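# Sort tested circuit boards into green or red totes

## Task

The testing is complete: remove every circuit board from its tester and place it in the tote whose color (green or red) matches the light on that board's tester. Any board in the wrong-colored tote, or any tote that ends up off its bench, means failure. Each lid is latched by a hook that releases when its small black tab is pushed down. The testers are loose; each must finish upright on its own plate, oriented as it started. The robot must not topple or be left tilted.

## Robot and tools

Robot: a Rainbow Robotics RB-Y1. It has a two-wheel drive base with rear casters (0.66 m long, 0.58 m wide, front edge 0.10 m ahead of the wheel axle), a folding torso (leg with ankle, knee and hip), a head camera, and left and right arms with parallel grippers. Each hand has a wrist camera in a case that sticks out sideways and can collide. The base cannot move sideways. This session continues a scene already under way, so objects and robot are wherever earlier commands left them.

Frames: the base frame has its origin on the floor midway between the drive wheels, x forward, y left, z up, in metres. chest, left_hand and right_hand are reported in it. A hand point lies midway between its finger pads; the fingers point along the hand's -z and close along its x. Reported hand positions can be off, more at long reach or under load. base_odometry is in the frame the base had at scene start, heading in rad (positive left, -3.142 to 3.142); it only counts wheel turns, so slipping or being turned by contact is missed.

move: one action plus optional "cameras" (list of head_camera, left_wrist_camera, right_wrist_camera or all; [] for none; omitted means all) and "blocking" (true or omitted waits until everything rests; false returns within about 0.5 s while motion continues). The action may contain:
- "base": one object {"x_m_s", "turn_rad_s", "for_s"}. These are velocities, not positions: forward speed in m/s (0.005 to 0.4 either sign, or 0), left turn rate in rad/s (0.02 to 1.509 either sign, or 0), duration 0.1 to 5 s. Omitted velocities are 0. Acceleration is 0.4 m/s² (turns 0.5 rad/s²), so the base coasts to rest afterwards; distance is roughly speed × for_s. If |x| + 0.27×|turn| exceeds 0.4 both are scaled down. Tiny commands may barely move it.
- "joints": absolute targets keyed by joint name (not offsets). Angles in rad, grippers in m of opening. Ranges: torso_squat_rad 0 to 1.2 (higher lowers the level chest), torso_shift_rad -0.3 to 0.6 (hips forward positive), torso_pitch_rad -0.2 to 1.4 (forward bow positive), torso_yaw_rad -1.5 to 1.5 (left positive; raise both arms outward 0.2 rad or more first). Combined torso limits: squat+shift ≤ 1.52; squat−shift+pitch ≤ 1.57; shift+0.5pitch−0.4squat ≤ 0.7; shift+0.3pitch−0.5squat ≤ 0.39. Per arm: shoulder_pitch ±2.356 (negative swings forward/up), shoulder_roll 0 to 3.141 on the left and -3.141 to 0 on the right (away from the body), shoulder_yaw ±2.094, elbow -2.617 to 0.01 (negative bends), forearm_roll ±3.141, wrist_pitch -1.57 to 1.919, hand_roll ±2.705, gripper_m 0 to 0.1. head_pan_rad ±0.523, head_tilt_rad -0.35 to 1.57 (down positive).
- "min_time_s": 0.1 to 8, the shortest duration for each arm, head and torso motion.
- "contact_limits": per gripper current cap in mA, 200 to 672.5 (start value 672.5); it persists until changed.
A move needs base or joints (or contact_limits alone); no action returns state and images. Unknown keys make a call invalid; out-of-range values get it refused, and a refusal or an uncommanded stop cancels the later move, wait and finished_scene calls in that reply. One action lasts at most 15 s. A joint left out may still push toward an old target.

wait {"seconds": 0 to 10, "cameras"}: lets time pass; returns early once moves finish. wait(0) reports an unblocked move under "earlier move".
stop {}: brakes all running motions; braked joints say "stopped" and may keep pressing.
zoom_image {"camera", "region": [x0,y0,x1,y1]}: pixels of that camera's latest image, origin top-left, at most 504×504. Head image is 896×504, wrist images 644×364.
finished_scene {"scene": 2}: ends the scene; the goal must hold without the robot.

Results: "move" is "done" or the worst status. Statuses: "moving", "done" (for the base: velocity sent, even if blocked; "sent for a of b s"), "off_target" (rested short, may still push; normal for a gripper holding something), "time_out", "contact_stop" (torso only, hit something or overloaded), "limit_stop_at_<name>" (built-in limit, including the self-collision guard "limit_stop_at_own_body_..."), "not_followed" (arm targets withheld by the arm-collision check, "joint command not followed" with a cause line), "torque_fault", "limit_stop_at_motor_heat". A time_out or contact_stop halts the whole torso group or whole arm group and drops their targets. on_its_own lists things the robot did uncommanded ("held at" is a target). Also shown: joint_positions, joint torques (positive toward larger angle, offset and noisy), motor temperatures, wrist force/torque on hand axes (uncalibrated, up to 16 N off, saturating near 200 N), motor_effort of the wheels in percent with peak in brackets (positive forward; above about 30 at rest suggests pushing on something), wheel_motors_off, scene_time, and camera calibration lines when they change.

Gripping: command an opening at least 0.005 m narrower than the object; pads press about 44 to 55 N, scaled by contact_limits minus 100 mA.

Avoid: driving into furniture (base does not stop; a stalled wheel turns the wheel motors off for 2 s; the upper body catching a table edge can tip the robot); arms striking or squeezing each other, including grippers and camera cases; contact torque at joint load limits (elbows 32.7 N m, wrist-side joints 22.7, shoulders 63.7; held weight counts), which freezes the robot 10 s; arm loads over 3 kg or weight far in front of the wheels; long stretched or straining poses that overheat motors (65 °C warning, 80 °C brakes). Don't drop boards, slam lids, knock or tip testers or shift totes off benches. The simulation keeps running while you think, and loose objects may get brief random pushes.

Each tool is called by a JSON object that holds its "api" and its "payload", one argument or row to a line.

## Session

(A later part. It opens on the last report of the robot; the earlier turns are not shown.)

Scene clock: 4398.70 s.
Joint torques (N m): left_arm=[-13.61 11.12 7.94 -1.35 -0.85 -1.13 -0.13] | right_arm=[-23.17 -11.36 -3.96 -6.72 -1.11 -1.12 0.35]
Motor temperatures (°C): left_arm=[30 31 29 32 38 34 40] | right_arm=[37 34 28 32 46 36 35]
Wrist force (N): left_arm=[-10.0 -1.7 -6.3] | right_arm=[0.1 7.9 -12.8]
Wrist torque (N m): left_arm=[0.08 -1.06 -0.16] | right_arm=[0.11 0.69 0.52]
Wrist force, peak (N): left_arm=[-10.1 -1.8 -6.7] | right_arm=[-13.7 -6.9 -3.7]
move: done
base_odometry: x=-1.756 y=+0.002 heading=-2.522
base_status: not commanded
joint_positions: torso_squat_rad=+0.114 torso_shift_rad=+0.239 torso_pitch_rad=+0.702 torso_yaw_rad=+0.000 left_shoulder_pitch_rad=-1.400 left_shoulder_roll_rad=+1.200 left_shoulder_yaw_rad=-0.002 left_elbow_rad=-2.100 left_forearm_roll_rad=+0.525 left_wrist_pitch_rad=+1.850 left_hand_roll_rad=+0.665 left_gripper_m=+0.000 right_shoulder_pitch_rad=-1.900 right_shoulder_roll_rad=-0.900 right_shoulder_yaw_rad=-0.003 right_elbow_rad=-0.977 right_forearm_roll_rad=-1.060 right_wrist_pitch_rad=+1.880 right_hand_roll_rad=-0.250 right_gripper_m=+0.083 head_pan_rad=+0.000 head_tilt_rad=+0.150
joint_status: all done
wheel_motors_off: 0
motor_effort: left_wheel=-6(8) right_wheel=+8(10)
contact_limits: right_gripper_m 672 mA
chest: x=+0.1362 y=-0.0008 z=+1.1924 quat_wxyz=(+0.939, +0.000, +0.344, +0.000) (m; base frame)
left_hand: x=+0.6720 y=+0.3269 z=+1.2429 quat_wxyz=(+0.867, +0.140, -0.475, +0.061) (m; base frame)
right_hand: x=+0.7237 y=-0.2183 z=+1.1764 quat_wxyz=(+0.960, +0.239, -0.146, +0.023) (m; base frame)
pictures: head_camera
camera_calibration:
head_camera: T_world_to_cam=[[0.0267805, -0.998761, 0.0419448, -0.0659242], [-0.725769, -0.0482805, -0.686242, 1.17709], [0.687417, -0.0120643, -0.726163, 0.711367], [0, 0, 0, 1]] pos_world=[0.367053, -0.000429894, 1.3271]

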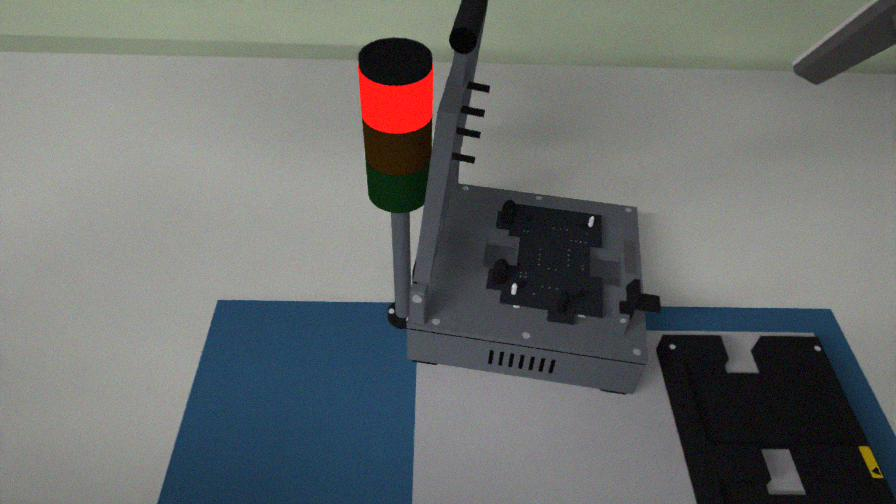

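{"api": "move", "payload": {
  "joints": {"right_shoulder_pitch_rad":-1.82,"right_shoulder_roll_rad":-0.76},
  "min_time_s": 3,
  "cameras": ["right_wrist_camera"]
}}

{"api": "zoom_image", "payload": {
  "camera": "right_wrist_camera",
  "region": [220, 0, 520, 160]
}}

{"api": "zoom_image", "payload": {
  "camera": "right_wrist_camera",
  "region": [230, 30, 400, 140]
}}

{"api": "zoom_image", "payload": {
  "camera": "head_camera",
  "region": [480, 190, 620, 330]
}}

Scene clock: 4418.67 s.
Joint torques (N m): left_arm=[-13.48 11.13 7.92 -1.24 -0.92 -1.05 -0.15] | right_arm=[-21.07 -8.02 -3.88 -6.97 -1.14 -0.83 0.39]
Motor temperatures (°C): left_arm=[30 31 29 32 38 34 40] | right_arm=[37 34 28 32 46 36 35]
Wrist force (N): left_arm=[-10.1 -1.9 -6.2] | right_arm=[0.9 8.0 -12.6]
Wrist torque (N m): left_arm=[0.10 -1.06 -0.16] | right_arm=[0.07 0.74 0.51]
Wrist force, peak (N): left_arm=[-10.3 -1.9 -6.5] | right_arm=[0.6 8.3 -13.0]
move: done
base_odometry: x=-1.756 y=+0.002 heading=-2.522
base_status: not commanded
joint_positions: torso_squat_rad=+0.114 torso_shift_rad=+0.239 torso_pitch_rad=+0.702 torso_yaw_rad=+0.000 left_shoulder_pitch_rad=-1.400 left_shoulder_roll_rad=+1.200 left_shoulder_yaw_rad=-0.002 left_elbow_rad=-2.100 left_forearm_roll_rad=+0.525 left_wrist_pitch_rad=+1.850 left_hand_roll_rad=+0.665 left_gripper_m=+0.000 right_shoulder_pitch_rad=-1.821 right_shoulder_roll_rad=-0.761 right_shoulder_yaw_rad=-0.003 right_elbow_rad=-0.977 right_forearm_roll_rad=-1.060 right_wrist_pitch_rad=+1.880 right_hand_roll_rad=-0.250 right_gripper_m=+0.083 head_pan_rad=+0.000 head_tilt_rad=+0.150
joint_status: all done
wheel_motors_off: 0
motor_effort: left_wheel=-6(7) right_wheel=+9(10)
contact_limits: right_gripper_m 672 mA
chest: x=+0.1362 y=-0.0008 z=+1.1924 quat_wxyz=(+0.939, +0.000, +0.344, +0.000) (m; base frame)
left_hand: x=+0.6720 y=+0.3269 z=+1.2429 quat_wxyz=(+0.867, +0.140, -0.475, +0.061) (m; base frame)
right_hand: x=+0.7076 y=-0.1614 z=+1.1141 quat_wxyz=(+0.960, +0.262, -0.077, +0.054) (m; base frame)
pictures: right_wrist_camera
camera_calibration:
right_wrist_camera: T_world_to_cam=[[-0.98291, -0.0377104, -0.180183, 0.892588], [-0.171732, 0.540377, 0.823712, -0.675738], [0.0663042, 0.840578, -0.537618, 0.759357], [0, 0, 0, 1]] pos_world=[0.710939, -0.239486, 1.12569]

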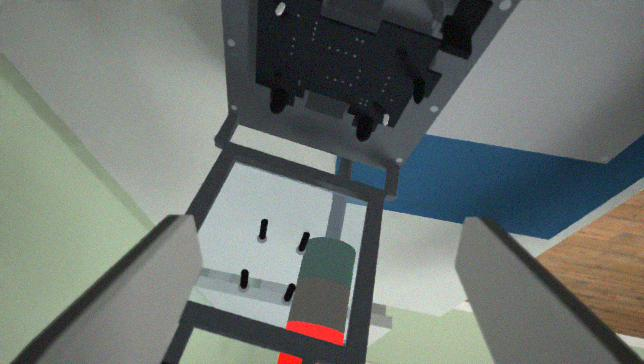

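Scaled by 1.680 from the camera's 644x364 image, which has a finer 1265x715 frame.

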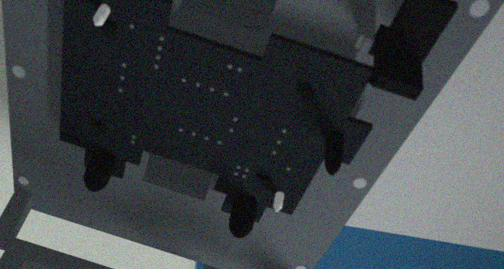

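Scaled by 2.965 from the camera's 644x364 image, which has a finer 1265x715 frame.

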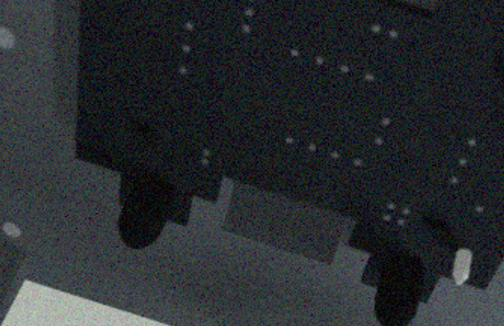

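This scene's latest camera images include none from head_camera. They are from: right_wrist_camera. head_camera's image comes with the result of a call that names it in "cameras".

{"api": "move", "payload": {
  "joints": {"right_shoulder_pitch_rad":-1.90,"right_shoulder_roll_rad":-0.8,"right_elbow_rad":-1.3,"right_forearm_roll_rad":-0.123,"right_wrist_pitch_rad":1.9,"right_hand_roll_rad":1.105,"right_gripper_m":0.09},
  "min_time_s": 3,
  "cameras": ["head_camera"]
}}

{"api": "move", "payload": {
  "joints": {"right_shoulder_pitch_rad":-1.8568,"right_shoulder_roll_rad":-0.32,"right_elbow_rad":-1.151,"right_forearm_roll_rad":-0.123,"right_wrist_pitch_rad":1.915,"right_hand_roll_rad":1.105},
  "min_time_s": 4,
  "cameras": ["head_camera","right_wrist_camera"]
}}

Scene clock: 4455.00 s.
Joint torques (N m): left_arm=[-13.39 10.96 7.96 -1.17 -0.93 -1.12 -0.11] | right_arm=[-22.82 -10.53 -2.94 -6.06 0.81 -1.13 0.22]
Motor temperatures (°C): left_arm=[30 31 29 32 38 34 40] | right_arm=[37 34 28 33 46 36 35]
Wrist force (N): left_arm=[-9.9 -1.7 -6.5] | right_arm=[2.6 14.5 -12.0]
Wrist torque (N m): left_arm=[0.09 -1.04 -0.15] | right_arm=[-0.28 0.89 0.52]
Wrist force, peak (N): left_arm=[-10.2 -1.9 -6.6] | right_arm=[1.7 14.4 -12.7]
move: done
base_odometry: x=-1.756 y=+0.002 heading=-2.522
base_status: not commanded
joint_positions: torso_squat_rad=+0.114 torso_shift_rad=+0.239 torso_pitch_rad=+0.702 torso_yaw_rad=+0.000 left_shoulder_pitch_rad=-1.400 left_shoulder_roll_rad=+1.200 left_shoulder_yaw_rad=-0.002 left_elbow_rad=-2.100 left_forearm_roll_rad=+0.525 left_wrist_pitch_rad=+1.850 left_hand_roll_rad=+0.665 left_gripper_m=+0.000 right_shoulder_pitch_rad=-1.900 right_shoulder_roll_rad=-0.800 right_shoulder_yaw_rad=-0.003 right_elbow_rad=-1.300 right_forearm_roll_rad=-0.123 right_wrist_pitch_rad=+1.900 right_hand_roll_rad=+1.105 right_gripper_m=+0.090 head_pan_rad=+0.000 head_tilt_rad=+0.150
joint_status: all done
wheel_motors_off: 0
motor_effort: left_wheel=-6(8) right_wheel=+6(9)
contact_limits: right_gripper_m 672 mA
chest: x=+0.1362 y=-0.0008 z=+1.1924 quat_wxyz=(+0.939, +0.000, +0.344, +0.000) (m; base frame)
left_hand: x=+0.6720 y=+0.3269 z=+1.2429 quat_wxyz=(+0.867, +0.140, -0.475, +0.061) (m; base frame)
right_hand: x=+0.7588 y=-0.3266 z=+1.2384 quat_wxyz=(+0.789, -0.320, -0.177, +0.494) (m; base frame)
pictures: head_camera
camera_calibration:
head_camera: T_world_to_cam=[[0.0267846, -0.998761, 0.0419438, -0.0659231], [-0.725769, -0.0482829, -0.686242, 1.17709], [0.687417, -0.0120608, -0.726163, 0.711367], [0, 0, 0, 1]] pos_world=[0.367053, -0.000428575, 1.3271]

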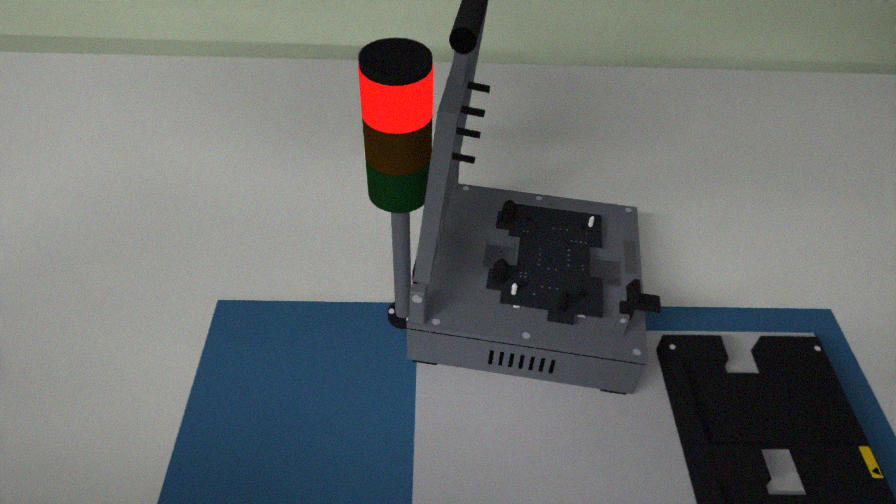

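Scene clock: 4459.30 s.
Joint torques (N m): left_arm=[-13.24 11.2 7.7 -1.27 -0.91 -1.07 -0.13] | right_arm=[-22.63 -3.88 -2.09 -6.58 0.35 -0.54 0.17]
Motor temperatures (°C): left_arm=[30 31 29 32 38 34 40] | right_arm=[37 34 28 33 46 36 35]
Wrist force (N): left_arm=[-10.0 -1.9 -6.4] | right_arm=[2.2 12.7 -13.3]
Wrist torque (N m): left_arm=[0.10 -1.04 -0.15] | right_arm=[-0.16 0.88 0.51]
Wrist force, peak (N): left_arm=[-10.2 -1.8 -6.7] | right_arm=[2.6 14.9 -12.4]
move: done
base_odometry: x=-1.756 y=+0.002 heading=-2.522
base_status: not commanded
joint_positions: torso_squat_rad=+0.114 torso_shift_rad=+0.239 torso_pitch_rad=+0.702 torso_yaw_rad=+0.000 left_shoulder_pitch_rad=-1.400 left_shoulder_roll_rad=+1.200 left_shoulder_yaw_rad=-0.002 left_elbow_rad=-2.100 left_forearm_roll_rad=+0.525 left_wrist_pitch_rad=+1.850 left_hand_roll_rad=+0.665 left_gripper_m=+0.000 right_shoulder_pitch_rad=-1.858 right_shoulder_roll_rad=-0.321 right_shoulder_yaw_rad=-0.003 right_elbow_rad=-1.151 right_forearm_roll_rad=-0.123 right_wrist_pitch_rad=+1.915 right_hand_roll_rad=+1.105 right_gripper_m=+0.090 head_pan_rad=+0.000 head_tilt_rad=+0.150
joint_status: all done
wheel_motors_off: 0
motor_effort: left_wheel=-5(7) right_wheel=+7(9)
contact_limits: right_gripper_m 672 mA
chest: x=+0.1362 y=-0.0008 z=+1.1924 quat_wxyz=(+0.939, +0.000, +0.344, +0.000) (m; base frame)
left_hand: x=+0.6720 y=+0.3269 z=+1.2429 quat_wxyz=(+0.867, +0.140, -0.475, +0.061) (m; base frame)
right_hand: x=+0.7303 y=-0.0946 z=+1.0850 quat_wxyz=(+0.730, -0.133, -0.127, +0.658) (m; base frame)
pictures: head_camera, right_wrist_camera
camera_calibration:
head_camera: T_world_to_cam=[[0.0267849, -0.998761, 0.0419438, -0.065923], [-0.725769, -0.0482831, -0.686242, 1.17709], [0.687417, -0.0120605, -0.726162, 0.711367], [0, 0, 0, 1]] pos_world=[0.367053, -0.000428388, 1.3271]
right_wrist_camera: T_world_to_cam=[[-0.1141, -0.992882, -0.034143, 0.0289115], [-0.989785, 0.110652, 0.0898954, 0.66902], [-0.0854776, 0.0440513, -0.995366, 1.21826], [0, 0, 0, 1]] pos_world=[0.769618, -0.0989886, 1.15346]

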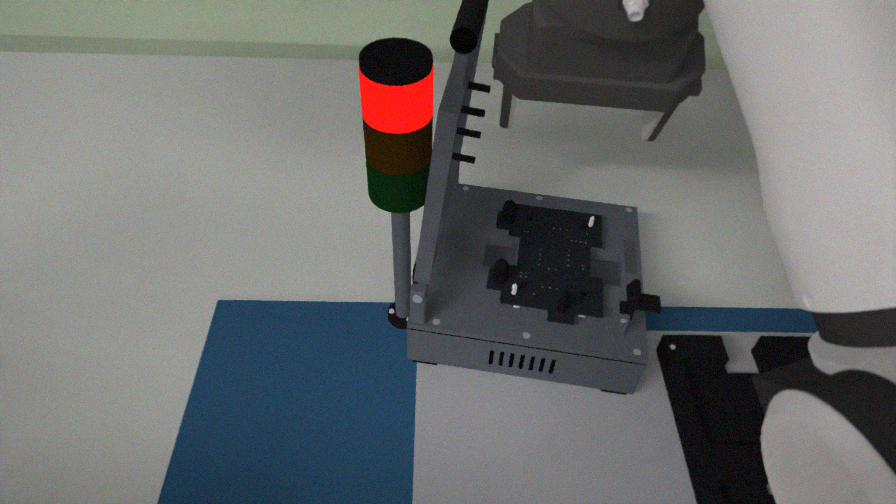

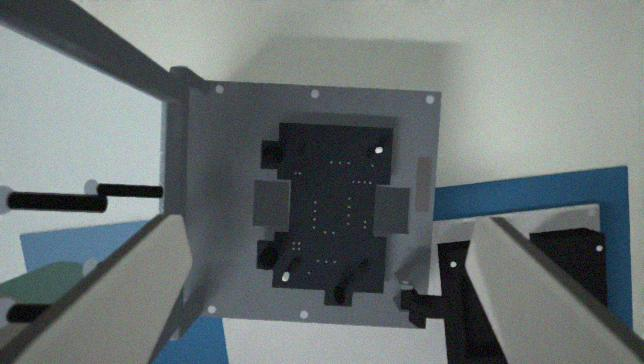

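{"api": "zoom_image", "payload": {
  "camera": "right_wrist_camera",
  "region": [240, 110, 430, 310]
}}

Scaled by 2.520 from the camera's 644x364 image, which has a finer 1265x715 frame.

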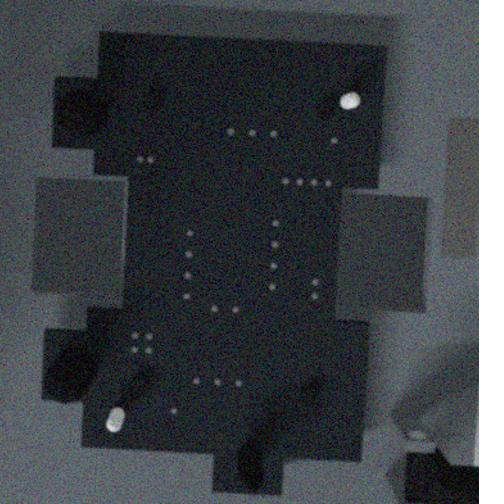

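{"api": "move", "payload": {
  "joints": {"right_shoulder_pitch_rad":-1.70,"right_shoulder_roll_rad":-0.28,"right_elbow_rad":-1.113,"right_forearm_roll_rad":-0.0965,"right_wrist_pitch_rad":1.72,"right_hand_roll_rad":1.107},
  "min_time_s": 4,
  "cameras": ["head_camera","right_wrist_camera"]
}}

{"api": "zoom_image", "payload": {
  "camera": "head_camera",
  "region": [380, 60, 680, 360]
}}

Scene clock: 4485.13 s.
Joint torques (N m): left_arm=[-13.4 11.32 7.86 -1.38 -0.9 -1.06 -0.19] | right_arm=[-22 -3.1 -1.81 -7.16 0.57 -1.16 0.38]
Motor temperatures (°C): left_arm=[30 31 29 32 38 34 40] | right_arm=[37 34 28 33 46 36 35]
Wrist force (N): left_arm=[-9.9 -1.8 -6.4] | right_arm=[2.0 12.8 -13.2]
Wrist torque (N m): left_arm=[0.10 -1.04 -0.15] | right_arm=[-0.18 0.83 0.51]
Wrist force, peak (N): left_arm=[-10.2 -1.8 -6.7] | right_arm=[2.1 13.0 -13.5]
move: done
base_odometry: x=-1.756 y=+0.002 heading=-2.522
base_status: not commanded
joint_positions: torso_squat_rad=+0.114 torso_shift_rad=+0.239 torso_pitch_rad=+0.702 torso_yaw_rad=+0.000 left_shoulder_pitch_rad=-1.400 left_shoulder_roll_rad=+1.200 left_shoulder_yaw_rad=-0.002 left_elbow_rad=-2.100 left_forearm_roll_rad=+0.525 left_wrist_pitch_rad=+1.850 left_hand_roll_rad=+0.665 left_gripper_m=+0.000 right_shoulder_pitch_rad=-1.701 right_shoulder_roll_rad=-0.281 right_shoulder_yaw_rad=-0.003 right_elbow_rad=-1.113 right_forearm_roll_rad=-0.097 right_wrist_pitch_rad=+1.720 right_hand_roll_rad=+1.107 right_gripper_m=+0.090 head_pan_rad=+0.000 head_tilt_rad=+0.150
joint_status: all done
wheel_motors_off: 0
motor_effort: left_wheel=-6(7) right_wheel=+8(9)
contact_limits: right_gripper_m 672 mA
chest: x=+0.1362 y=-0.0008 z=+1.1924 quat_wxyz=(+0.939, +0.000, +0.344, +0.000) (m; base frame)
left_hand: x=+0.6720 y=+0.3269 z=+1.2429 quat_wxyz=(+0.867, +0.140, -0.475, +0.061) (m; base frame)
right_hand: x=+0.7358 y=-0.0954 z=+0.9993 quat_wxyz=(+0.732, -0.126, -0.131, +0.657) (m; base frame)
pictures: head_camera, right_wrist_camera
camera_calibration:
head_camera: T_world_to_cam=[[0.026785, -0.998761, 0.0419438, -0.065923], [-0.725769, -0.0482832, -0.686242, 1.17709], [0.687417, -0.0120605, -0.726162, 0.711367], [0, 0, 0, 1]] pos_world=[0.367053, -0.000428312, 1.3271]
right_wrist_camera: T_world_to_cam=[[-0.115048, -0.992158, -0.0488594, 0.0412552], [-0.989241, 0.109958, 0.0964952, 0.675122], [-0.090366, 0.0594354, -0.994134, 1.1373], [0, 0, 0, 1]] pos_world=[0.775378, -0.100899, 1.0675]

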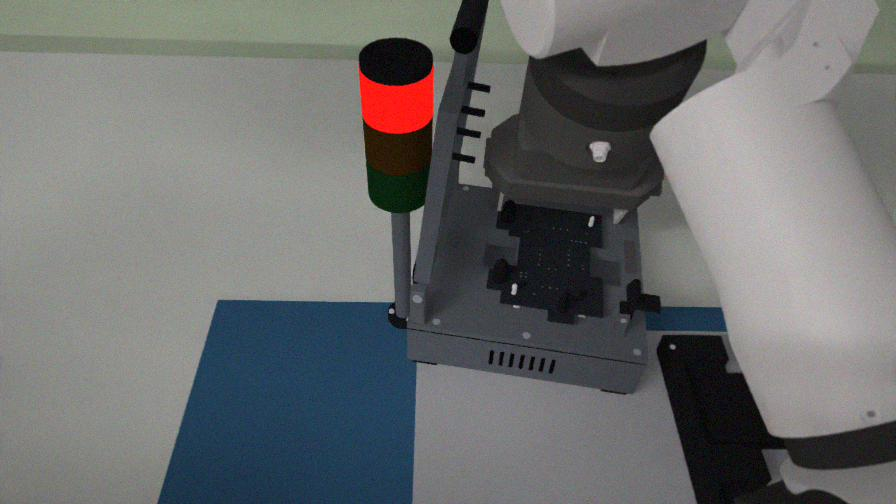

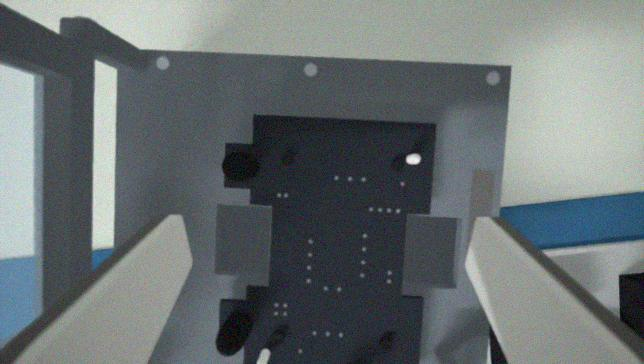

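Scaled by 1.680 from the camera's 896x504 image, which has a finer 1280x720 frame.

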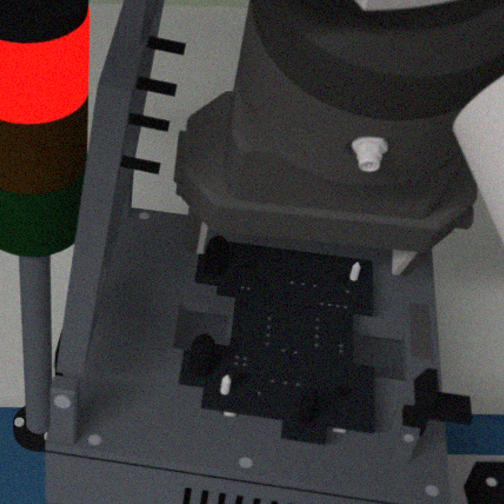

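{"api": "move", "payload": {
  "joints": {"right_shoulder_pitch_rad":-1.6215,"right_shoulder_roll_rad":-0.241,"right_elbow_rad":-1.095,"right_forearm_roll_rad":-0.044,"right_wrist_pitch_rad":1.625,"right_hand_roll_rad":1.108},
  "min_time_s": 4,
  "cameras": ["head_camera","right_wrist_camera"]
}}

{"api": "zoom_image", "payload": {
  "camera": "head_camera",
  "region": [420, 150, 660, 350]
}}

Scene clock: 4494.53 s.
Joint torques (N m): left_arm=[-13.56 11.25 7.78 -1.22 -0.91 -1.14 -0.21] | right_arm=[-21.38 -2.77 -1.52 -7.39 0.58 -1.13 0.4]
Motor temperatures (°C): left_arm=[30 31 29 32 38 34 40] | right_arm=[37 34 28 33 46 36 35]
Wrist force (N): left_arm=[-10.1 -1.6 -6.2] | right_arm=[2.1 12.6 -13.1]
Wrist torque (N m): left_arm=[0.07 -1.08 -0.16] | right_arm=[-0.16 0.83 0.54]
Wrist force, peak (N): left_arm=[-10.3 -2.0 -6.5] | right_arm=[2.2 12.9 -13.5]
move: done
base_odometry: x=-1.756 y=+0.002 heading=-2.522
base_status: not commanded
joint_positions: torso_squat_rad=+0.114 torso_shift_rad=+0.239 torso_pitch_rad=+0.702 torso_yaw_rad=+0.000 left_shoulder_pitch_rad=-1.400 left_shoulder_roll_rad=+1.200 left_shoulder_yaw_rad=-0.002 left_elbow_rad=-2.100 left_forearm_roll_rad=+0.525 left_wrist_pitch_rad=+1.850 left_hand_roll_rad=+0.665 left_gripper_m=+0.000 right_shoulder_pitch_rad=-1.622 right_shoulder_roll_rad=-0.242 right_shoulder_yaw_rad=-0.003 right_elbow_rad=-1.095 right_forearm_roll_rad=-0.044 right_wrist_pitch_rad=+1.625 right_hand_roll_rad=+1.108 right_gripper_m=+0.090 head_pan_rad=+0.000 head_tilt_rad=+0.150
joint_status: all done
wheel_motors_off: 0
motor_effort: left_wheel=-5(8) right_wheel=+7(9)
contact_limits: right_gripper_m 672 mA
chest: x=+0.1362 y=-0.0008 z=+1.1924 quat_wxyz=(+0.939, +0.000, +0.344, +0.000) (m; base frame)
left_hand: x=+0.6720 y=+0.3269 z=+1.2429 quat_wxyz=(+0.867, +0.140, -0.475, +0.061) (m; base frame)
right_hand: x=+0.7316 y=-0.0945 z=+0.9555 quat_wxyz=(+0.731, -0.133, -0.127, +0.657) (m; base frame)
pictures: head_camera, right_wrist_camera
camera_calibration:
head_camera: T_world_to_cam=[[0.0267852, -0.998761, 0.0419438, -0.0659229], [-0.725769, -0.0482833, -0.686242, 1.17709], [0.687417, -0.0120604, -0.726163, 0.711367], [0, 0, 0, 1]] pos_world=[0.367053, -0.00042815, 1.3271]
right_wrist_camera: T_world_to_cam=[[-0.11643, -0.992612, -0.034127, 0.0264214], [-0.989399, 0.112913, 0.0913206, 0.680512], [-0.0867926, 0.0443976, -0.995237, 1.09033], [0, 0, 0, 1]] pos_world=[0.771007, -0.0990206, 1.02389]

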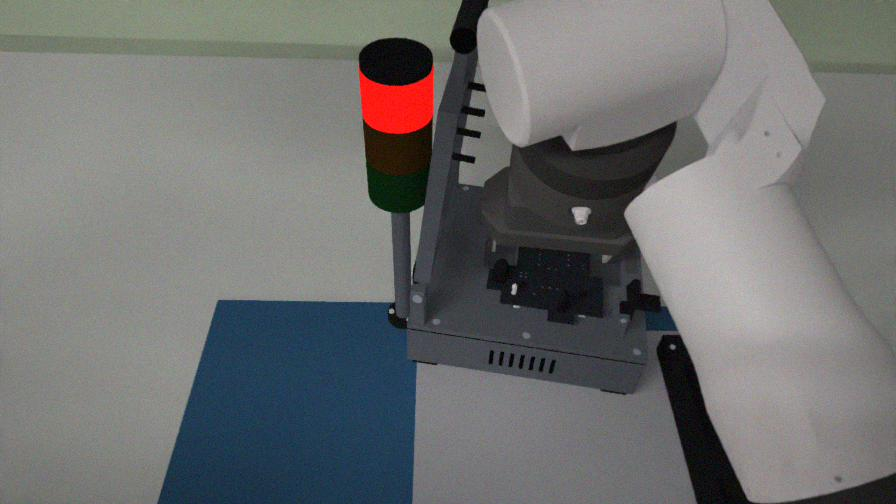

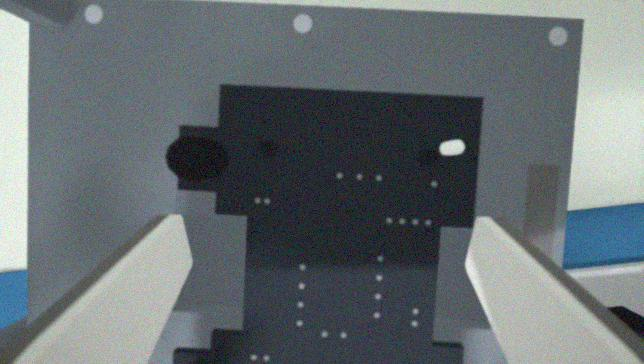

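Scaled by 2.100 from the camera's 896x504 image, which has a finer 1280x720 frame.

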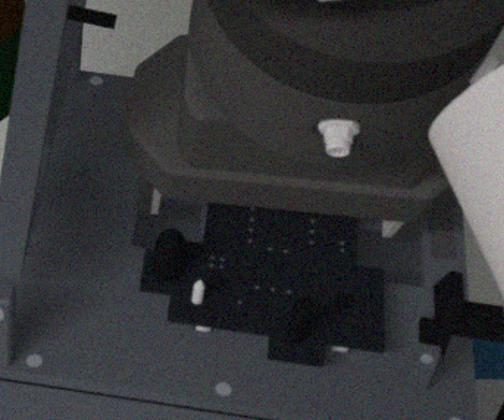

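{"api": "move", "payload": {
  "joints": {"right_shoulder_pitch_rad":-1.5718,"right_shoulder_roll_rad":-0.236,"right_elbow_rad":-1.169,"right_forearm_roll_rad":-0.03,"right_wrist_pitch_rad":1.65,"right_hand_roll_rad":1.11},
  "min_time_s": 3,
  "cameras": ["head_camera","right_wrist_camera"]
}}

{"api": "zoom_image", "payload": {
  "camera": "head_camera",
  "region": [420, 150, 660, 350]
}}

Scene clock: 4515.97 s.
Joint torques (N m): left_arm=[-13.51 11.06 7.99 -1.25 -0.85 -1.19 -0.12] | right_arm=[-20.56 -2.55 -1.64 -8.78 0.63 -0.51 0.37]
Motor temperatures (°C): left_arm=[30 31 29 32 38 34 40] | right_arm=[37 34 28 33 46 36 35]
Wrist force (N): left_arm=[-9.7 -1.7 -6.4] | right_arm=[2.2 12.8 -13.3]
Wrist torque (N m): left_arm=[0.09 -1.02 -0.15] | right_arm=[-0.17 0.85 0.52]
Wrist force, peak (N): left_arm=[-10.3 -1.5 -6.6] | right_arm=[2.2 12.8 -13.6]
move: done
base_odometry: x=-1.756 y=+0.002 heading=-2.522
base_status: not commanded
joint_positions: torso_squat_rad=+0.114 torso_shift_rad=+0.239 torso_pitch_rad=+0.702 torso_yaw_rad=+0.000 left_shoulder_pitch_rad=-1.400 left_shoulder_roll_rad=+1.200 left_shoulder_yaw_rad=-0.002 left_elbow_rad=-2.100 left_forearm_roll_rad=+0.525 left_wrist_pitch_rad=+1.850 left_hand_roll_rad=+0.665 left_gripper_m=+0.000 right_shoulder_pitch_rad=-1.573 right_shoulder_roll_rad=-0.237 right_shoulder_yaw_rad=-0.003 right_elbow_rad=-1.169 right_forearm_roll_rad=-0.030 right_wrist_pitch_rad=+1.650 right_hand_roll_rad=+1.110 right_gripper_m=+0.090 head_pan_rad=+0.000 head_tilt_rad=+0.150
joint_status: all done
wheel_motors_off: 0
motor_effort: left_wheel=-5(8) right_wheel=+6(9)
contact_limits: right_gripper_m 672 mA
chest: x=+0.1362 y=-0.0008 z=+1.1924 quat_wxyz=(+0.939, +0.000, +0.344, +0.000) (m; base frame)
left_hand: x=+0.6720 y=+0.3269 z=+1.2429 quat_wxyz=(+0.867, +0.140, -0.475, +0.061) (m; base frame)
right_hand: x=+0.7230 y=-0.0994 z=+0.9504 quat_wxyz=(+0.731, -0.136, -0.125, +0.657) (m; base frame)
pictures: head_camera, right_wrist_camera
camera_calibration:
head_camera: T_world_to_cam=[[0.0267849, -0.998761, 0.0419439, -0.0659231], [-0.725769, -0.0482831, -0.686242, 1.17709], [0.687417, -0.0120607, -0.726163, 0.711367], [0, 0, 0, 1]] pos_world=[0.367053, -0.000428343, 1.3271]
right_wrist_camera: T_world_to_cam=[[-0.119195, -0.992472, -0.0281456, 0.0167029], [-0.989254, 0.116296, 0.0886079, 0.675758], [-0.0846676, 0.0384048, -0.995669, 1.08305], [0, 0, 0, 1]] pos_world=[0.762186, -0.103605, 1.01895]

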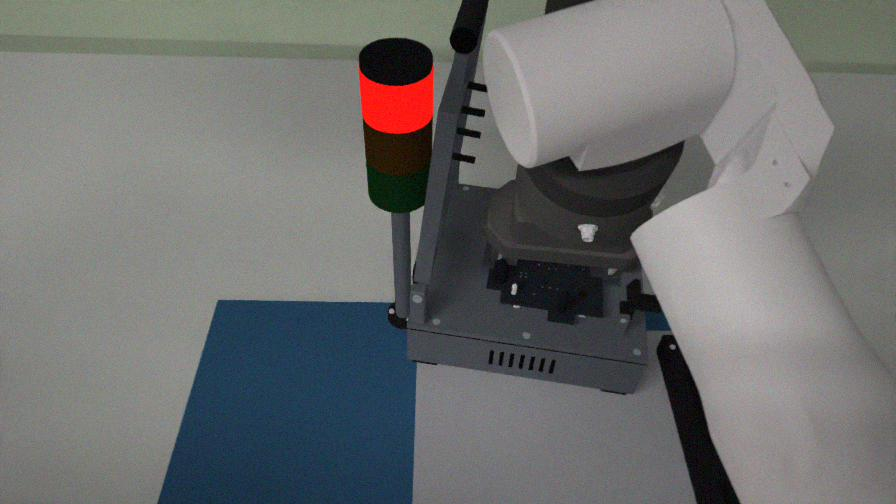

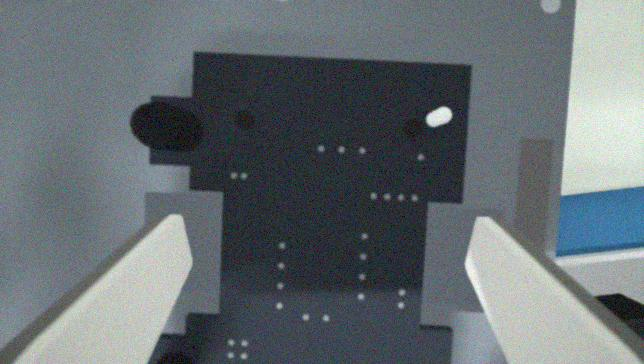

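Scaled by 2.100 from the camera's 896x504 image, which has a finer 1280x720 frame.

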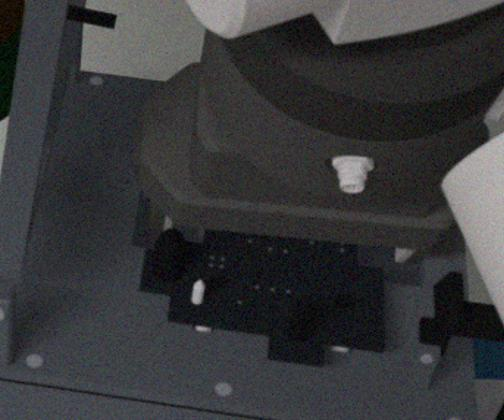

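{"api": "move", "payload": {
  "joints": {"right_gripper_m":0.045},
  "cameras": ["head_camera","right_wrist_camera"]
}}

Scene clock: 4520.17 s.
Joint torques (N m): left_arm=[-13.61 11.32 8.02 -1.3 -0.91 -1.13 -0.16] | right_arm=[-20.71 -6.42 -1.81 -7.97 1.56 0.42 0.3]
Motor temperatures (°C): left_arm=[30 31 29 32 38 34 40] | right_arm=[37 34 28 33 46 36 35]
Wrist force (N): left_arm=[-10.0 -1.9 -6.5] | right_arm=[10.2 10.2 -16.3]
Wrist torque (N m): left_arm=[0.09 -1.06 -0.16] | right_arm=[-0.24 0.72 0.30]
Wrist force, peak (N): left_arm=[-10.1 -1.8 -6.8] | right_arm=[14.0 10.1 -16.3]
move: off_target
base_odometry: x=-1.756 y=+0.002 heading=-2.522
base_status: not commanded
joint_positions: torso_squat_rad=+0.114 torso_shift_rad=+0.239 torso_pitch_rad=+0.702 torso_yaw_rad=+0.000 left_shoulder_pitch_rad=-1.400 left_shoulder_roll_rad=+1.200 left_shoulder_yaw_rad=-0.002 left_elbow_rad=-2.100 left_forearm_roll_rad=+0.525 left_wrist_pitch_rad=+1.850 left_hand_roll_rad=+0.665 left_gripper_m=+0.000 right_shoulder_pitch_rad=-1.573 right_shoulder_roll_rad=-0.236 right_shoulder_yaw_rad=-0.003 right_elbow_rad=-1.169 right_forearm_roll_rad=-0.030 right_wrist_pitch_rad=+1.650 right_hand_roll_rad=+1.110 right_gripper_m=+0.061 head_pan_rad=+0.000 head_tilt_rad=+0.150
joint_status: right_gripper_m off_target (ended at +0.061, target +0.045)
wheel_motors_off: 0
motor_effort: left_wheel=-4(7) right_wheel=+4(8)
contact_limits: right_gripper_m 672 mA
chest: x=+0.1363 y=-0.0006 z=+1.1924 quat_wxyz=(+0.939, +0.000, +0.344, +0.000) (m; base frame)
left_hand: x=+0.6720 y=+0.3272 z=+1.2428 quat_wxyz=(+0.867, +0.140, -0.475, +0.061) (m; base frame)
right_hand: x=+0.7229 y=-0.0985 z=+0.9504 quat_wxyz=(+0.731, -0.135, -0.126, +0.657) (m; base frame)
pictures: head_camera, right_wrist_camera
camera_calibration:
head_camera: T_world_to_cam=[[0.0269962, -0.998751, 0.0420354, -0.0659287], [-0.725789, -0.048499, -0.686206, 1.17707], [0.687388, -0.0119838, -0.726192, 0.71137], [0, 0, 0, 1]] pos_world=[0.367098, -0.000234648, 1.32708]
right_wrist_camera: T_world_to_cam=[[-0.118092, -0.99258, -0.0289612, 0.0175422], [-0.989382, 0.115123, 0.0887108, 0.675458], [-0.0847185, 0.0391297, -0.995636, 1.08303], [0, 0, 0, 1]] pos_world=[0.76211, -0.102727, 1.01889]

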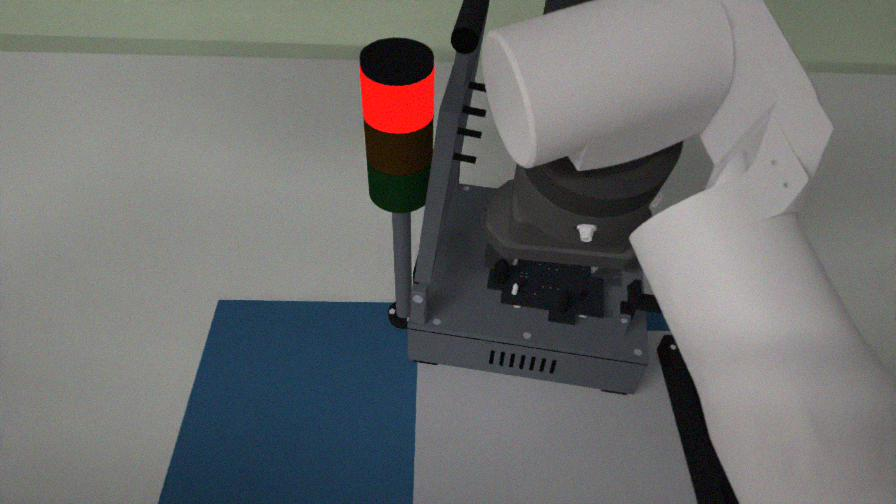

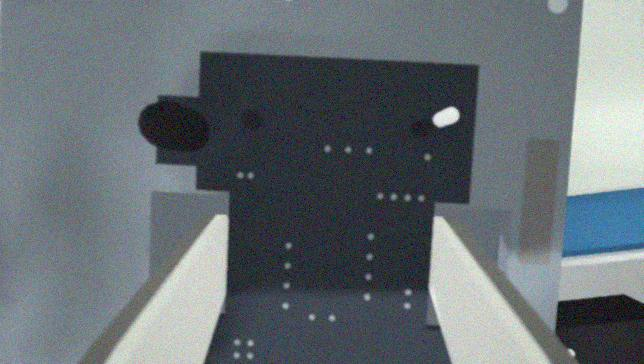

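{"api": "move", "payload": {
  "joints": {"right_shoulder_pitch_rad":-1.616,"right_shoulder_roll_rad":-0.253,"right_elbow_rad":-1.209,"right_forearm_roll_rad":-0.048,"right_wrist_pitch_rad":1.733,"right_hand_roll_rad":1.11},
  "min_time_s": 3,
  "cameras": ["head_camera","right_wrist_camera"]
}}

Scene clock: 4540.43 s.
Joint torques (N m): left_arm=[-13.34 11.38 7.92 -1.27 -0.91 -1.15 -0.15] | right_arm=[-42.45 -5.73 -1.87 -18.96 -0.76 -4.1 -0.15]
Motor temperatures (°C): left_arm=[30 31 29 32 38 34 40] | right_arm=[38 34 28 33 46 36 35]
Wrist force (N): left_arm=[-9.8 -2.0 -6.4] | right_arm=[-4.7 24.3 -42.6]
Wrist torque (N m): left_arm=[0.12 -1.04 -0.16] | right_arm=[-0.04 1.42 1.00]
Wrist force, peak (N): left_arm=[-10.3 -1.9 -6.5] | right_arm=[-4.5 24.7 -44.2]
move: done
base_odometry: x=-1.756 y=+0.002 heading=-2.522
base_status: not commanded
joint_positions: torso_squat_rad=+0.114 torso_shift_rad=+0.239 torso_pitch_rad=+0.704 torso_yaw_rad=+0.000 left_shoulder_pitch_rad=-1.400 left_shoulder_roll_rad=+1.200 left_shoulder_yaw_rad=-0.002 left_elbow_rad=-2.100 left_forearm_roll_rad=+0.525 left_wrist_pitch_rad=+1.850 left_hand_roll_rad=+0.665 left_gripper_m=+0.000 right_shoulder_pitch_rad=-1.611 right_shoulder_roll_rad=-0.253 right_shoulder_yaw_rad=-0.003 right_elbow_rad=-1.206 right_forearm_roll_rad=-0.048 right_wrist_pitch_rad=+1.734 right_hand_roll_rad=+1.110 right_gripper_m=+0.061 head_pan_rad=+0.000 head_tilt_rad=+0.150
joint_status: all done
wheel_motors_off: 0
motor_effort: left_wheel=-4(5) right_wheel=+2(4)
contact_limits: right_gripper_m 672 mA
chest: x=+0.1370 y=-0.0008 z=+1.1920 quat_wxyz=(+0.939, +0.001, +0.345, +0.000) (m; base frame)
left_hand: x=+0.6729 y=+0.3269 z=+1.2417 quat_wxyz=(+0.867, +0.140, -0.474, +0.061) (m; base frame)
right_hand: x=+0.7215 y=-0.1000 z=+0.9762 quat_wxyz=(+0.732, -0.133, -0.121, +0.657) (m; base frame)
pictures: head_camera, right_wrist_camera
camera_calibration:
head_camera: T_world_to_cam=[[0.0268099, -0.998767, 0.0417873, -0.0657937], [-0.726874, -0.0481745, -0.685079, 1.17615], [0.686248, -0.0120071, -0.727269, 0.711992], [0, 0, 0, 1]] pos_world=[0.368077, -0.000502994, 1.32632]
right_wrist_camera: T_world_to_cam=[[-0.119414, -0.992522, -0.0253142, 0.0140375], [-0.98839, 0.116428, 0.0976195, 0.662714], [-0.0939422, 0.0366775, -0.994902, 1.11441], [0, 0, 0, 1]] pos_world=[0.761387, -0.1041, 1.04439]

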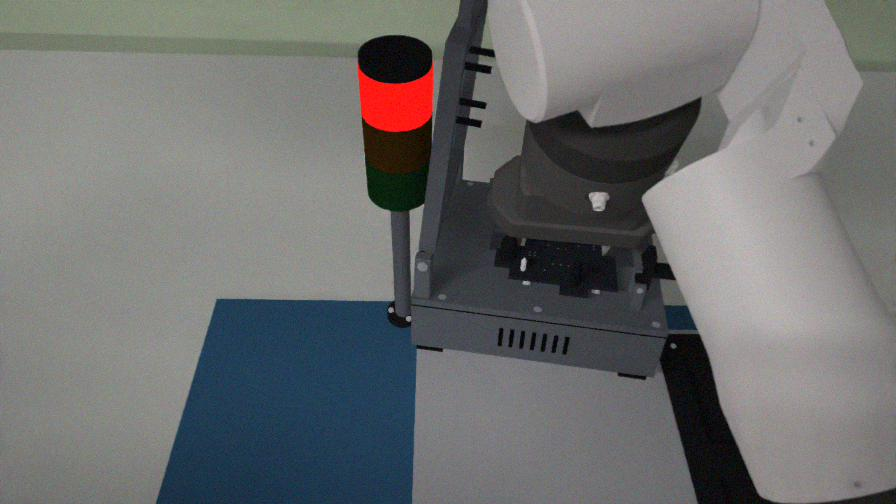

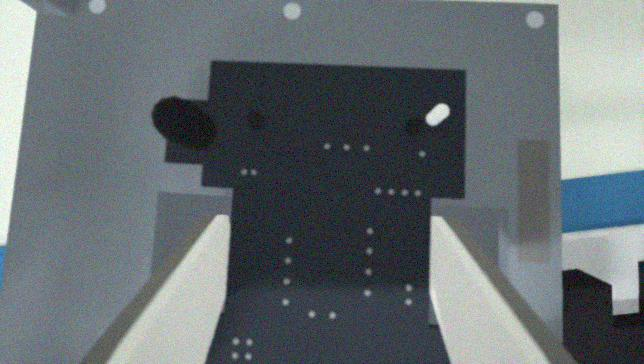

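{"api": "move", "payload": {
  "joints": {"right_shoulder_pitch_rad":-1.662,"right_shoulder_roll_rad":-0.270,"right_elbow_rad":-1.245,"right_forearm_roll_rad":-0.068,"right_wrist_pitch_rad":1.812,"right_hand_roll_rad":1.11},
  "min_time_s": 3,
  "cameras": []
}}

{"api": "move", "payload": {
  "base": {"x_m_s":-0.05,"for_s":3.4},
  "cameras": ["head_camera"]
}}

Scene clock: 4554.23 s.
Joint torques (N m): left_arm=[-13.5 11.27 7.95 -1.26 -0.86 -1.13 -0.19] | right_arm=[-45.54 -1.65 -1.87 -19.87 -2.52 -5.21 -0.37]
Motor temperatures (°C): left_arm=[30 31 29 32 38 34 40] | right_arm=[39 34 28 34 46 36 35]
Wrist force (N): left_arm=[-9.8 -1.8 -6.7] | right_arm=[-13.5 24.1 -45.6]
Wrist torque (N m): left_arm=[0.11 -1.03 -0.16] | right_arm=[-0.05 1.72 1.22]
Wrist force, peak (N): left_arm=[-10.2 -1.8 -6.8] | right_arm=[-13.7 24.6 -47.2]
move: done
base_odometry: x=-1.756 y=+0.002 heading=-2.522
base_status: not commanded
joint_positions: torso_squat_rad=+0.114 torso_shift_rad=+0.239 torso_pitch_rad=+0.704 torso_yaw_rad=+0.000 left_shoulder_pitch_rad=-1.400 left_shoulder_roll_rad=+1.200 left_shoulder_yaw_rad=-0.002 left_elbow_rad=-2.100 left_forearm_roll_rad=+0.525 left_wrist_pitch_rad=+1.850 left_hand_roll_rad=+0.665 left_gripper_m=+0.000 right_shoulder_pitch_rad=-1.657 right_shoulder_roll_rad=-0.271 right_shoulder_yaw_rad=-0.003 right_elbow_rad=-1.242 right_forearm_roll_rad=-0.067 right_wrist_pitch_rad=+1.813 right_hand_roll_rad=+1.110 right_gripper_m=+0.061 head_pan_rad=+0.000 head_tilt_rad=+0.150
joint_status: all done
wheel_motors_off: 0
motor_effort: left_wheel=-5(6) right_wheel=+6(6)
contact_limits: right_gripper_m 672 mA
chest: x=+0.1371 y=-0.0010 z=+1.1920 quat_wxyz=(+0.939, +0.001, +0.345, +0.000) (m; base frame)
left_hand: x=+0.6731 y=+0.3266 z=+1.2416 quat_wxyz=(+0.867, +0.140, -0.474, +0.061) (m; base frame)
right_hand: x=+0.7202 y=-0.1004 z=+1.0064 quat_wxyz=(+0.731, -0.133, -0.122, +0.658) (m; base frame)
pictures: none
No camera images: "cameras" was empty.

Scene clock: 4558.27 s.
Joint torques (N m): left_arm=[-13.5 11.45 7.91 -1.26 -0.87 -1.04 -0.17] | right_arm=[-38.8 -6.6 -2.26 -16.61 0.67 -3.7 -0.38]
Motor temperatures (°C): left_arm=[30 31 29 32 38 34 40] | right_arm=[40 34 28 34 46 37 35]
Wrist force (N): left_arm=[-9.8 -1.7 -6.4] | right_arm=[2.4 23.3 -40.3]
Wrist torque (N m): left_arm=[0.08 -1.04 -0.16] | right_arm=[0.07 1.52 0.79]
Wrist force, peak (N): left_arm=[-10.3 -1.9 -6.7] | right_arm=[-13.2 24.9 -46.9]
move: done
base_odometry: x=-1.618 y=+0.100 heading=-2.522
base_status: done (sent for 3.4 of 3.4 s)
joint_positions: torso_squat_rad=+0.114 torso_shift_rad=+0.239 torso_pitch_rad=+0.704 torso_yaw_rad=+0.000 left_shoulder_pitch_rad=-1.400 left_shoulder_roll_rad=+1.200 left_shoulder_yaw_rad=-0.002 left_elbow_rad=-2.100 left_forearm_roll_rad=+0.525 left_wrist_pitch_rad=+1.850 left_hand_roll_rad=+0.665 left_gripper_m=+0.000 right_shoulder_pitch_rad=-1.658 right_shoulder_roll_rad=-0.270 right_shoulder_yaw_rad=-0.003 right_elbow_rad=-1.243 right_forearm_roll_rad=-0.068 right_wrist_pitch_rad=+1.813 right_hand_roll_rad=+1.110 right_gripper_m=+0.061 head_pan_rad=+0.000 head_tilt_rad=+0.150
joint_status: not commanded
wheel_motors_off: 0
motor_effort: left_wheel=+0(29) right_wheel=+1(12)
contact_limits: right_gripper_m 672 mA
chest: x=+0.1371 y=-0.0008 z=+1.1920 quat_wxyz=(+0.939, +0.001, +0.345, +0.000) (m; base frame)
left_hand: x=+0.6730 y=+0.3269 z=+1.2416 quat_wxyz=(+0.867, +0.140, -0.474, +0.061) (m; base frame)
right_hand: x=+0.7205 y=-0.0988 z=+1.0074 quat_wxyz=(+0.730, -0.133, -0.123, +0.659) (m; base frame)
pictures: head_camera
camera_calibration:
head_camera: T_world_to_cam=[[0.0268667, -0.998766, 0.0417785, -0.0657922], [-0.726953, -0.0482083, -0.684993, 1.17609], [0.686162, -0.0119675, -0.727351, 0.712029], [0, 0, 0, 1]] pos_world=[0.368164, -0.0004925, 1.32626]

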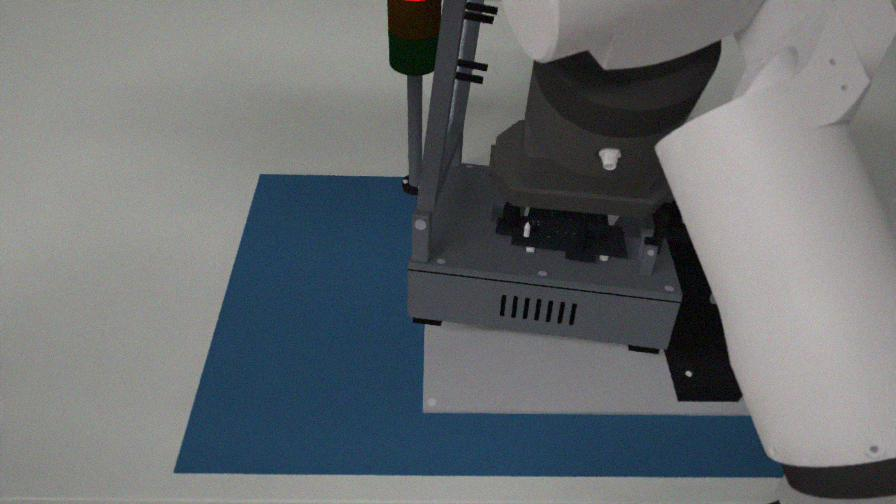

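{"api": "move", "payload": {
  "base": {"turn_rad_s":0.06,"for_s":2.0},
  "cameras": []
}}

{"api": "move", "payload": {
  "joints": {"right_shoulder_pitch_rad":-1.732,"right_shoulder_roll_rad":-0.06,"right_elbow_rad":-1.144,"right_forearm_roll_rad":0.26,"right_wrist_pitch_rad":1.9,"right_hand_roll_rad":0.33},
  "min_time_s": 5,
  "cameras": ["head_camera"]
}}

Scene clock: 4620.63 s.
Joint torques (N m): left_arm=[-13.52 11.29 7.99 -1.26 -0.91 -1.12 -0.14] | right_arm=[-38.71 -7.33 -2.72 -16.6 0.92 -3.58 -0.4]
Motor temperatures (°C): left_arm=[30 31 29 32 38 34 40] | right_arm=[42 34 28 36 46 37 35]
Wrist force (N): left_arm=[-10.1 -1.9 -6.3] | right_arm=[2.4 22.7 -41.3]
Wrist torque (N m): left_arm=[0.11 -1.08 -0.17] | right_arm=[0.06 1.65 0.77]
Wrist force, peak (N): left_arm=[-10.1 -1.7 -6.8] | right_arm=[2.4 24.0 -41.5]
move: done
base_odometry: x=-1.618 y=+0.100 heading=-2.402
base_status: done (sent for 2 of 2 s)
joint_positions: torso_squat_rad=+0.114 torso_shift_rad=+0.239 torso_pitch_rad=+0.704 torso_yaw_rad=+0.000 left_shoulder_pitch_rad=-1.400 left_shoulder_roll_rad=+1.200 left_shoulder_yaw_rad=-0.002 left_elbow_rad=-2.100 left_forearm_roll_rad=+0.525 left_wrist_pitch_rad=+1.850 left_hand_roll_rad=+0.665 left_gripper_m=+0.000 right_shoulder_pitch_rad=-1.658 right_shoulder_roll_rad=-0.269 right_shoulder_yaw_rad=-0.003 right_elbow_rad=-1.243 right_forearm_roll_rad=-0.068 right_wrist_pitch_rad=+1.813 right_hand_roll_rad=+1.110 right_gripper_m=+0.061 head_pan_rad=+0.000 head_tilt_rad=+0.150
joint_status: not commanded
wheel_motors_off: 0
motor_effort: left_wheel=-1(20) right_wheel=+1(22)
contact_limits: right_gripper_m 672 mA
chest: x=+0.1371 y=-0.0008 z=+1.1920 quat_wxyz=(+0.939, +0.000, +0.345, +0.000) (m; base frame)
left_hand: x=+0.6729 y=+0.3270 z=+1.2415 quat_wxyz=(+0.867, +0.140, -0.474, +0.061) (m; base frame)
right_hand: x=+0.7204 y=-0.0986 z=+1.0074 quat_wxyz=(+0.730, -0.133, -0.123, +0.659) (m; base frame)
pictures: none
No camera images: "cameras" was empty.

Scene clock: 4625.93 s.
Joint torques (N m): left_arm=[-13.39 11.15 7.9 -1.26 -0.86 -1.06 -0.18] | right_arm=[-39.5 -3.26 -0.69 -15.3 3.05 -2.56 -0.63]
Motor temperatures (°C): left_arm=[30 31 29 32 38 34 40] | right_arm=[42 34 28 36 46 37 35]
Wrist force (N): left_arm=[-10.1 -1.7 -6.5] | right_arm=[-0.9 23.8 -40.8]
Wrist torque (N m): left_arm=[0.08 -1.06 -0.14] | right_arm=[0.07 1.62 0.82]
Wrist force, peak (N): left_arm=[-10.1 -1.8 -6.8] | right_arm=[1.2 23.7 -42.0]
move: done
base_odometry: x=-1.618 y=+0.100 heading=-2.402
base_status: not commanded
joint_positions: torso_squat_rad=+0.114 torso_shift_rad=+0.239 torso_pitch_rad=+0.704 torso_yaw_rad=+0.000 left_shoulder_pitch_rad=-1.400 left_shoulder_roll_rad=+1.200 left_shoulder_yaw_rad=-0.002 left_elbow_rad=-2.100 left_forearm_roll_rad=+0.525 left_wrist_pitch_rad=+1.850 left_hand_roll_rad=+0.665 left_gripper_m=+0.000 right_shoulder_pitch_rad=-1.728 right_shoulder_roll_rad=-0.060 right_shoulder_yaw_rad=-0.003 right_elbow_rad=-1.142 right_forearm_roll_rad=+0.259 right_wrist_pitch_rad=+1.900 right_hand_roll_rad=+0.330 right_gripper_m=+0.061 head_pan_rad=+0.000 head_tilt_rad=+0.150
joint_status: all done
wheel_motors_off: 0
motor_effort: left_wheel=-1(3) right_wheel=+1(3)
contact_limits: right_gripper_m 672 mA
chest: x=+0.1371 y=-0.0008 z=+1.1920 quat_wxyz=(+0.939, +0.000, +0.345, +0.000) (m; base frame)
left_hand: x=+0.6729 y=+0.3270 z=+1.2415 quat_wxyz=(+0.867, +0.140, -0.474, +0.061) (m; base frame)
right_hand: x=+0.6887 y=-0.0558 z=+1.0044 quat_wxyz=(+0.921, -0.158, -0.109, +0.338) (m; base frame)
pictures: head_camera
camera_calibration:
head_camera: T_world_to_cam=[[0.0269323, -0.998762, 0.0418198, -0.0657987], [-0.726948, -0.0482845, -0.684992, 1.17609], [0.686164, -0.0119524, -0.727349, 0.712028], [0, 0, 0, 1]] pos_world=[0.368163, -0.000419881, 1.32626]

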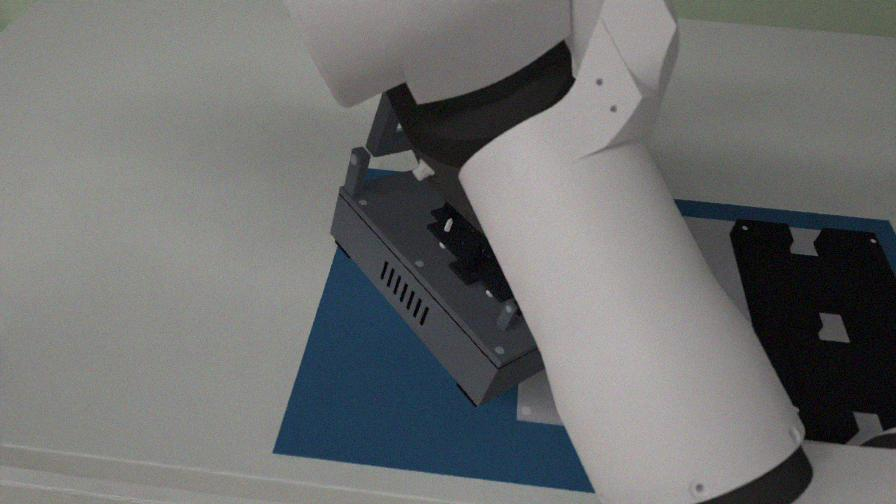

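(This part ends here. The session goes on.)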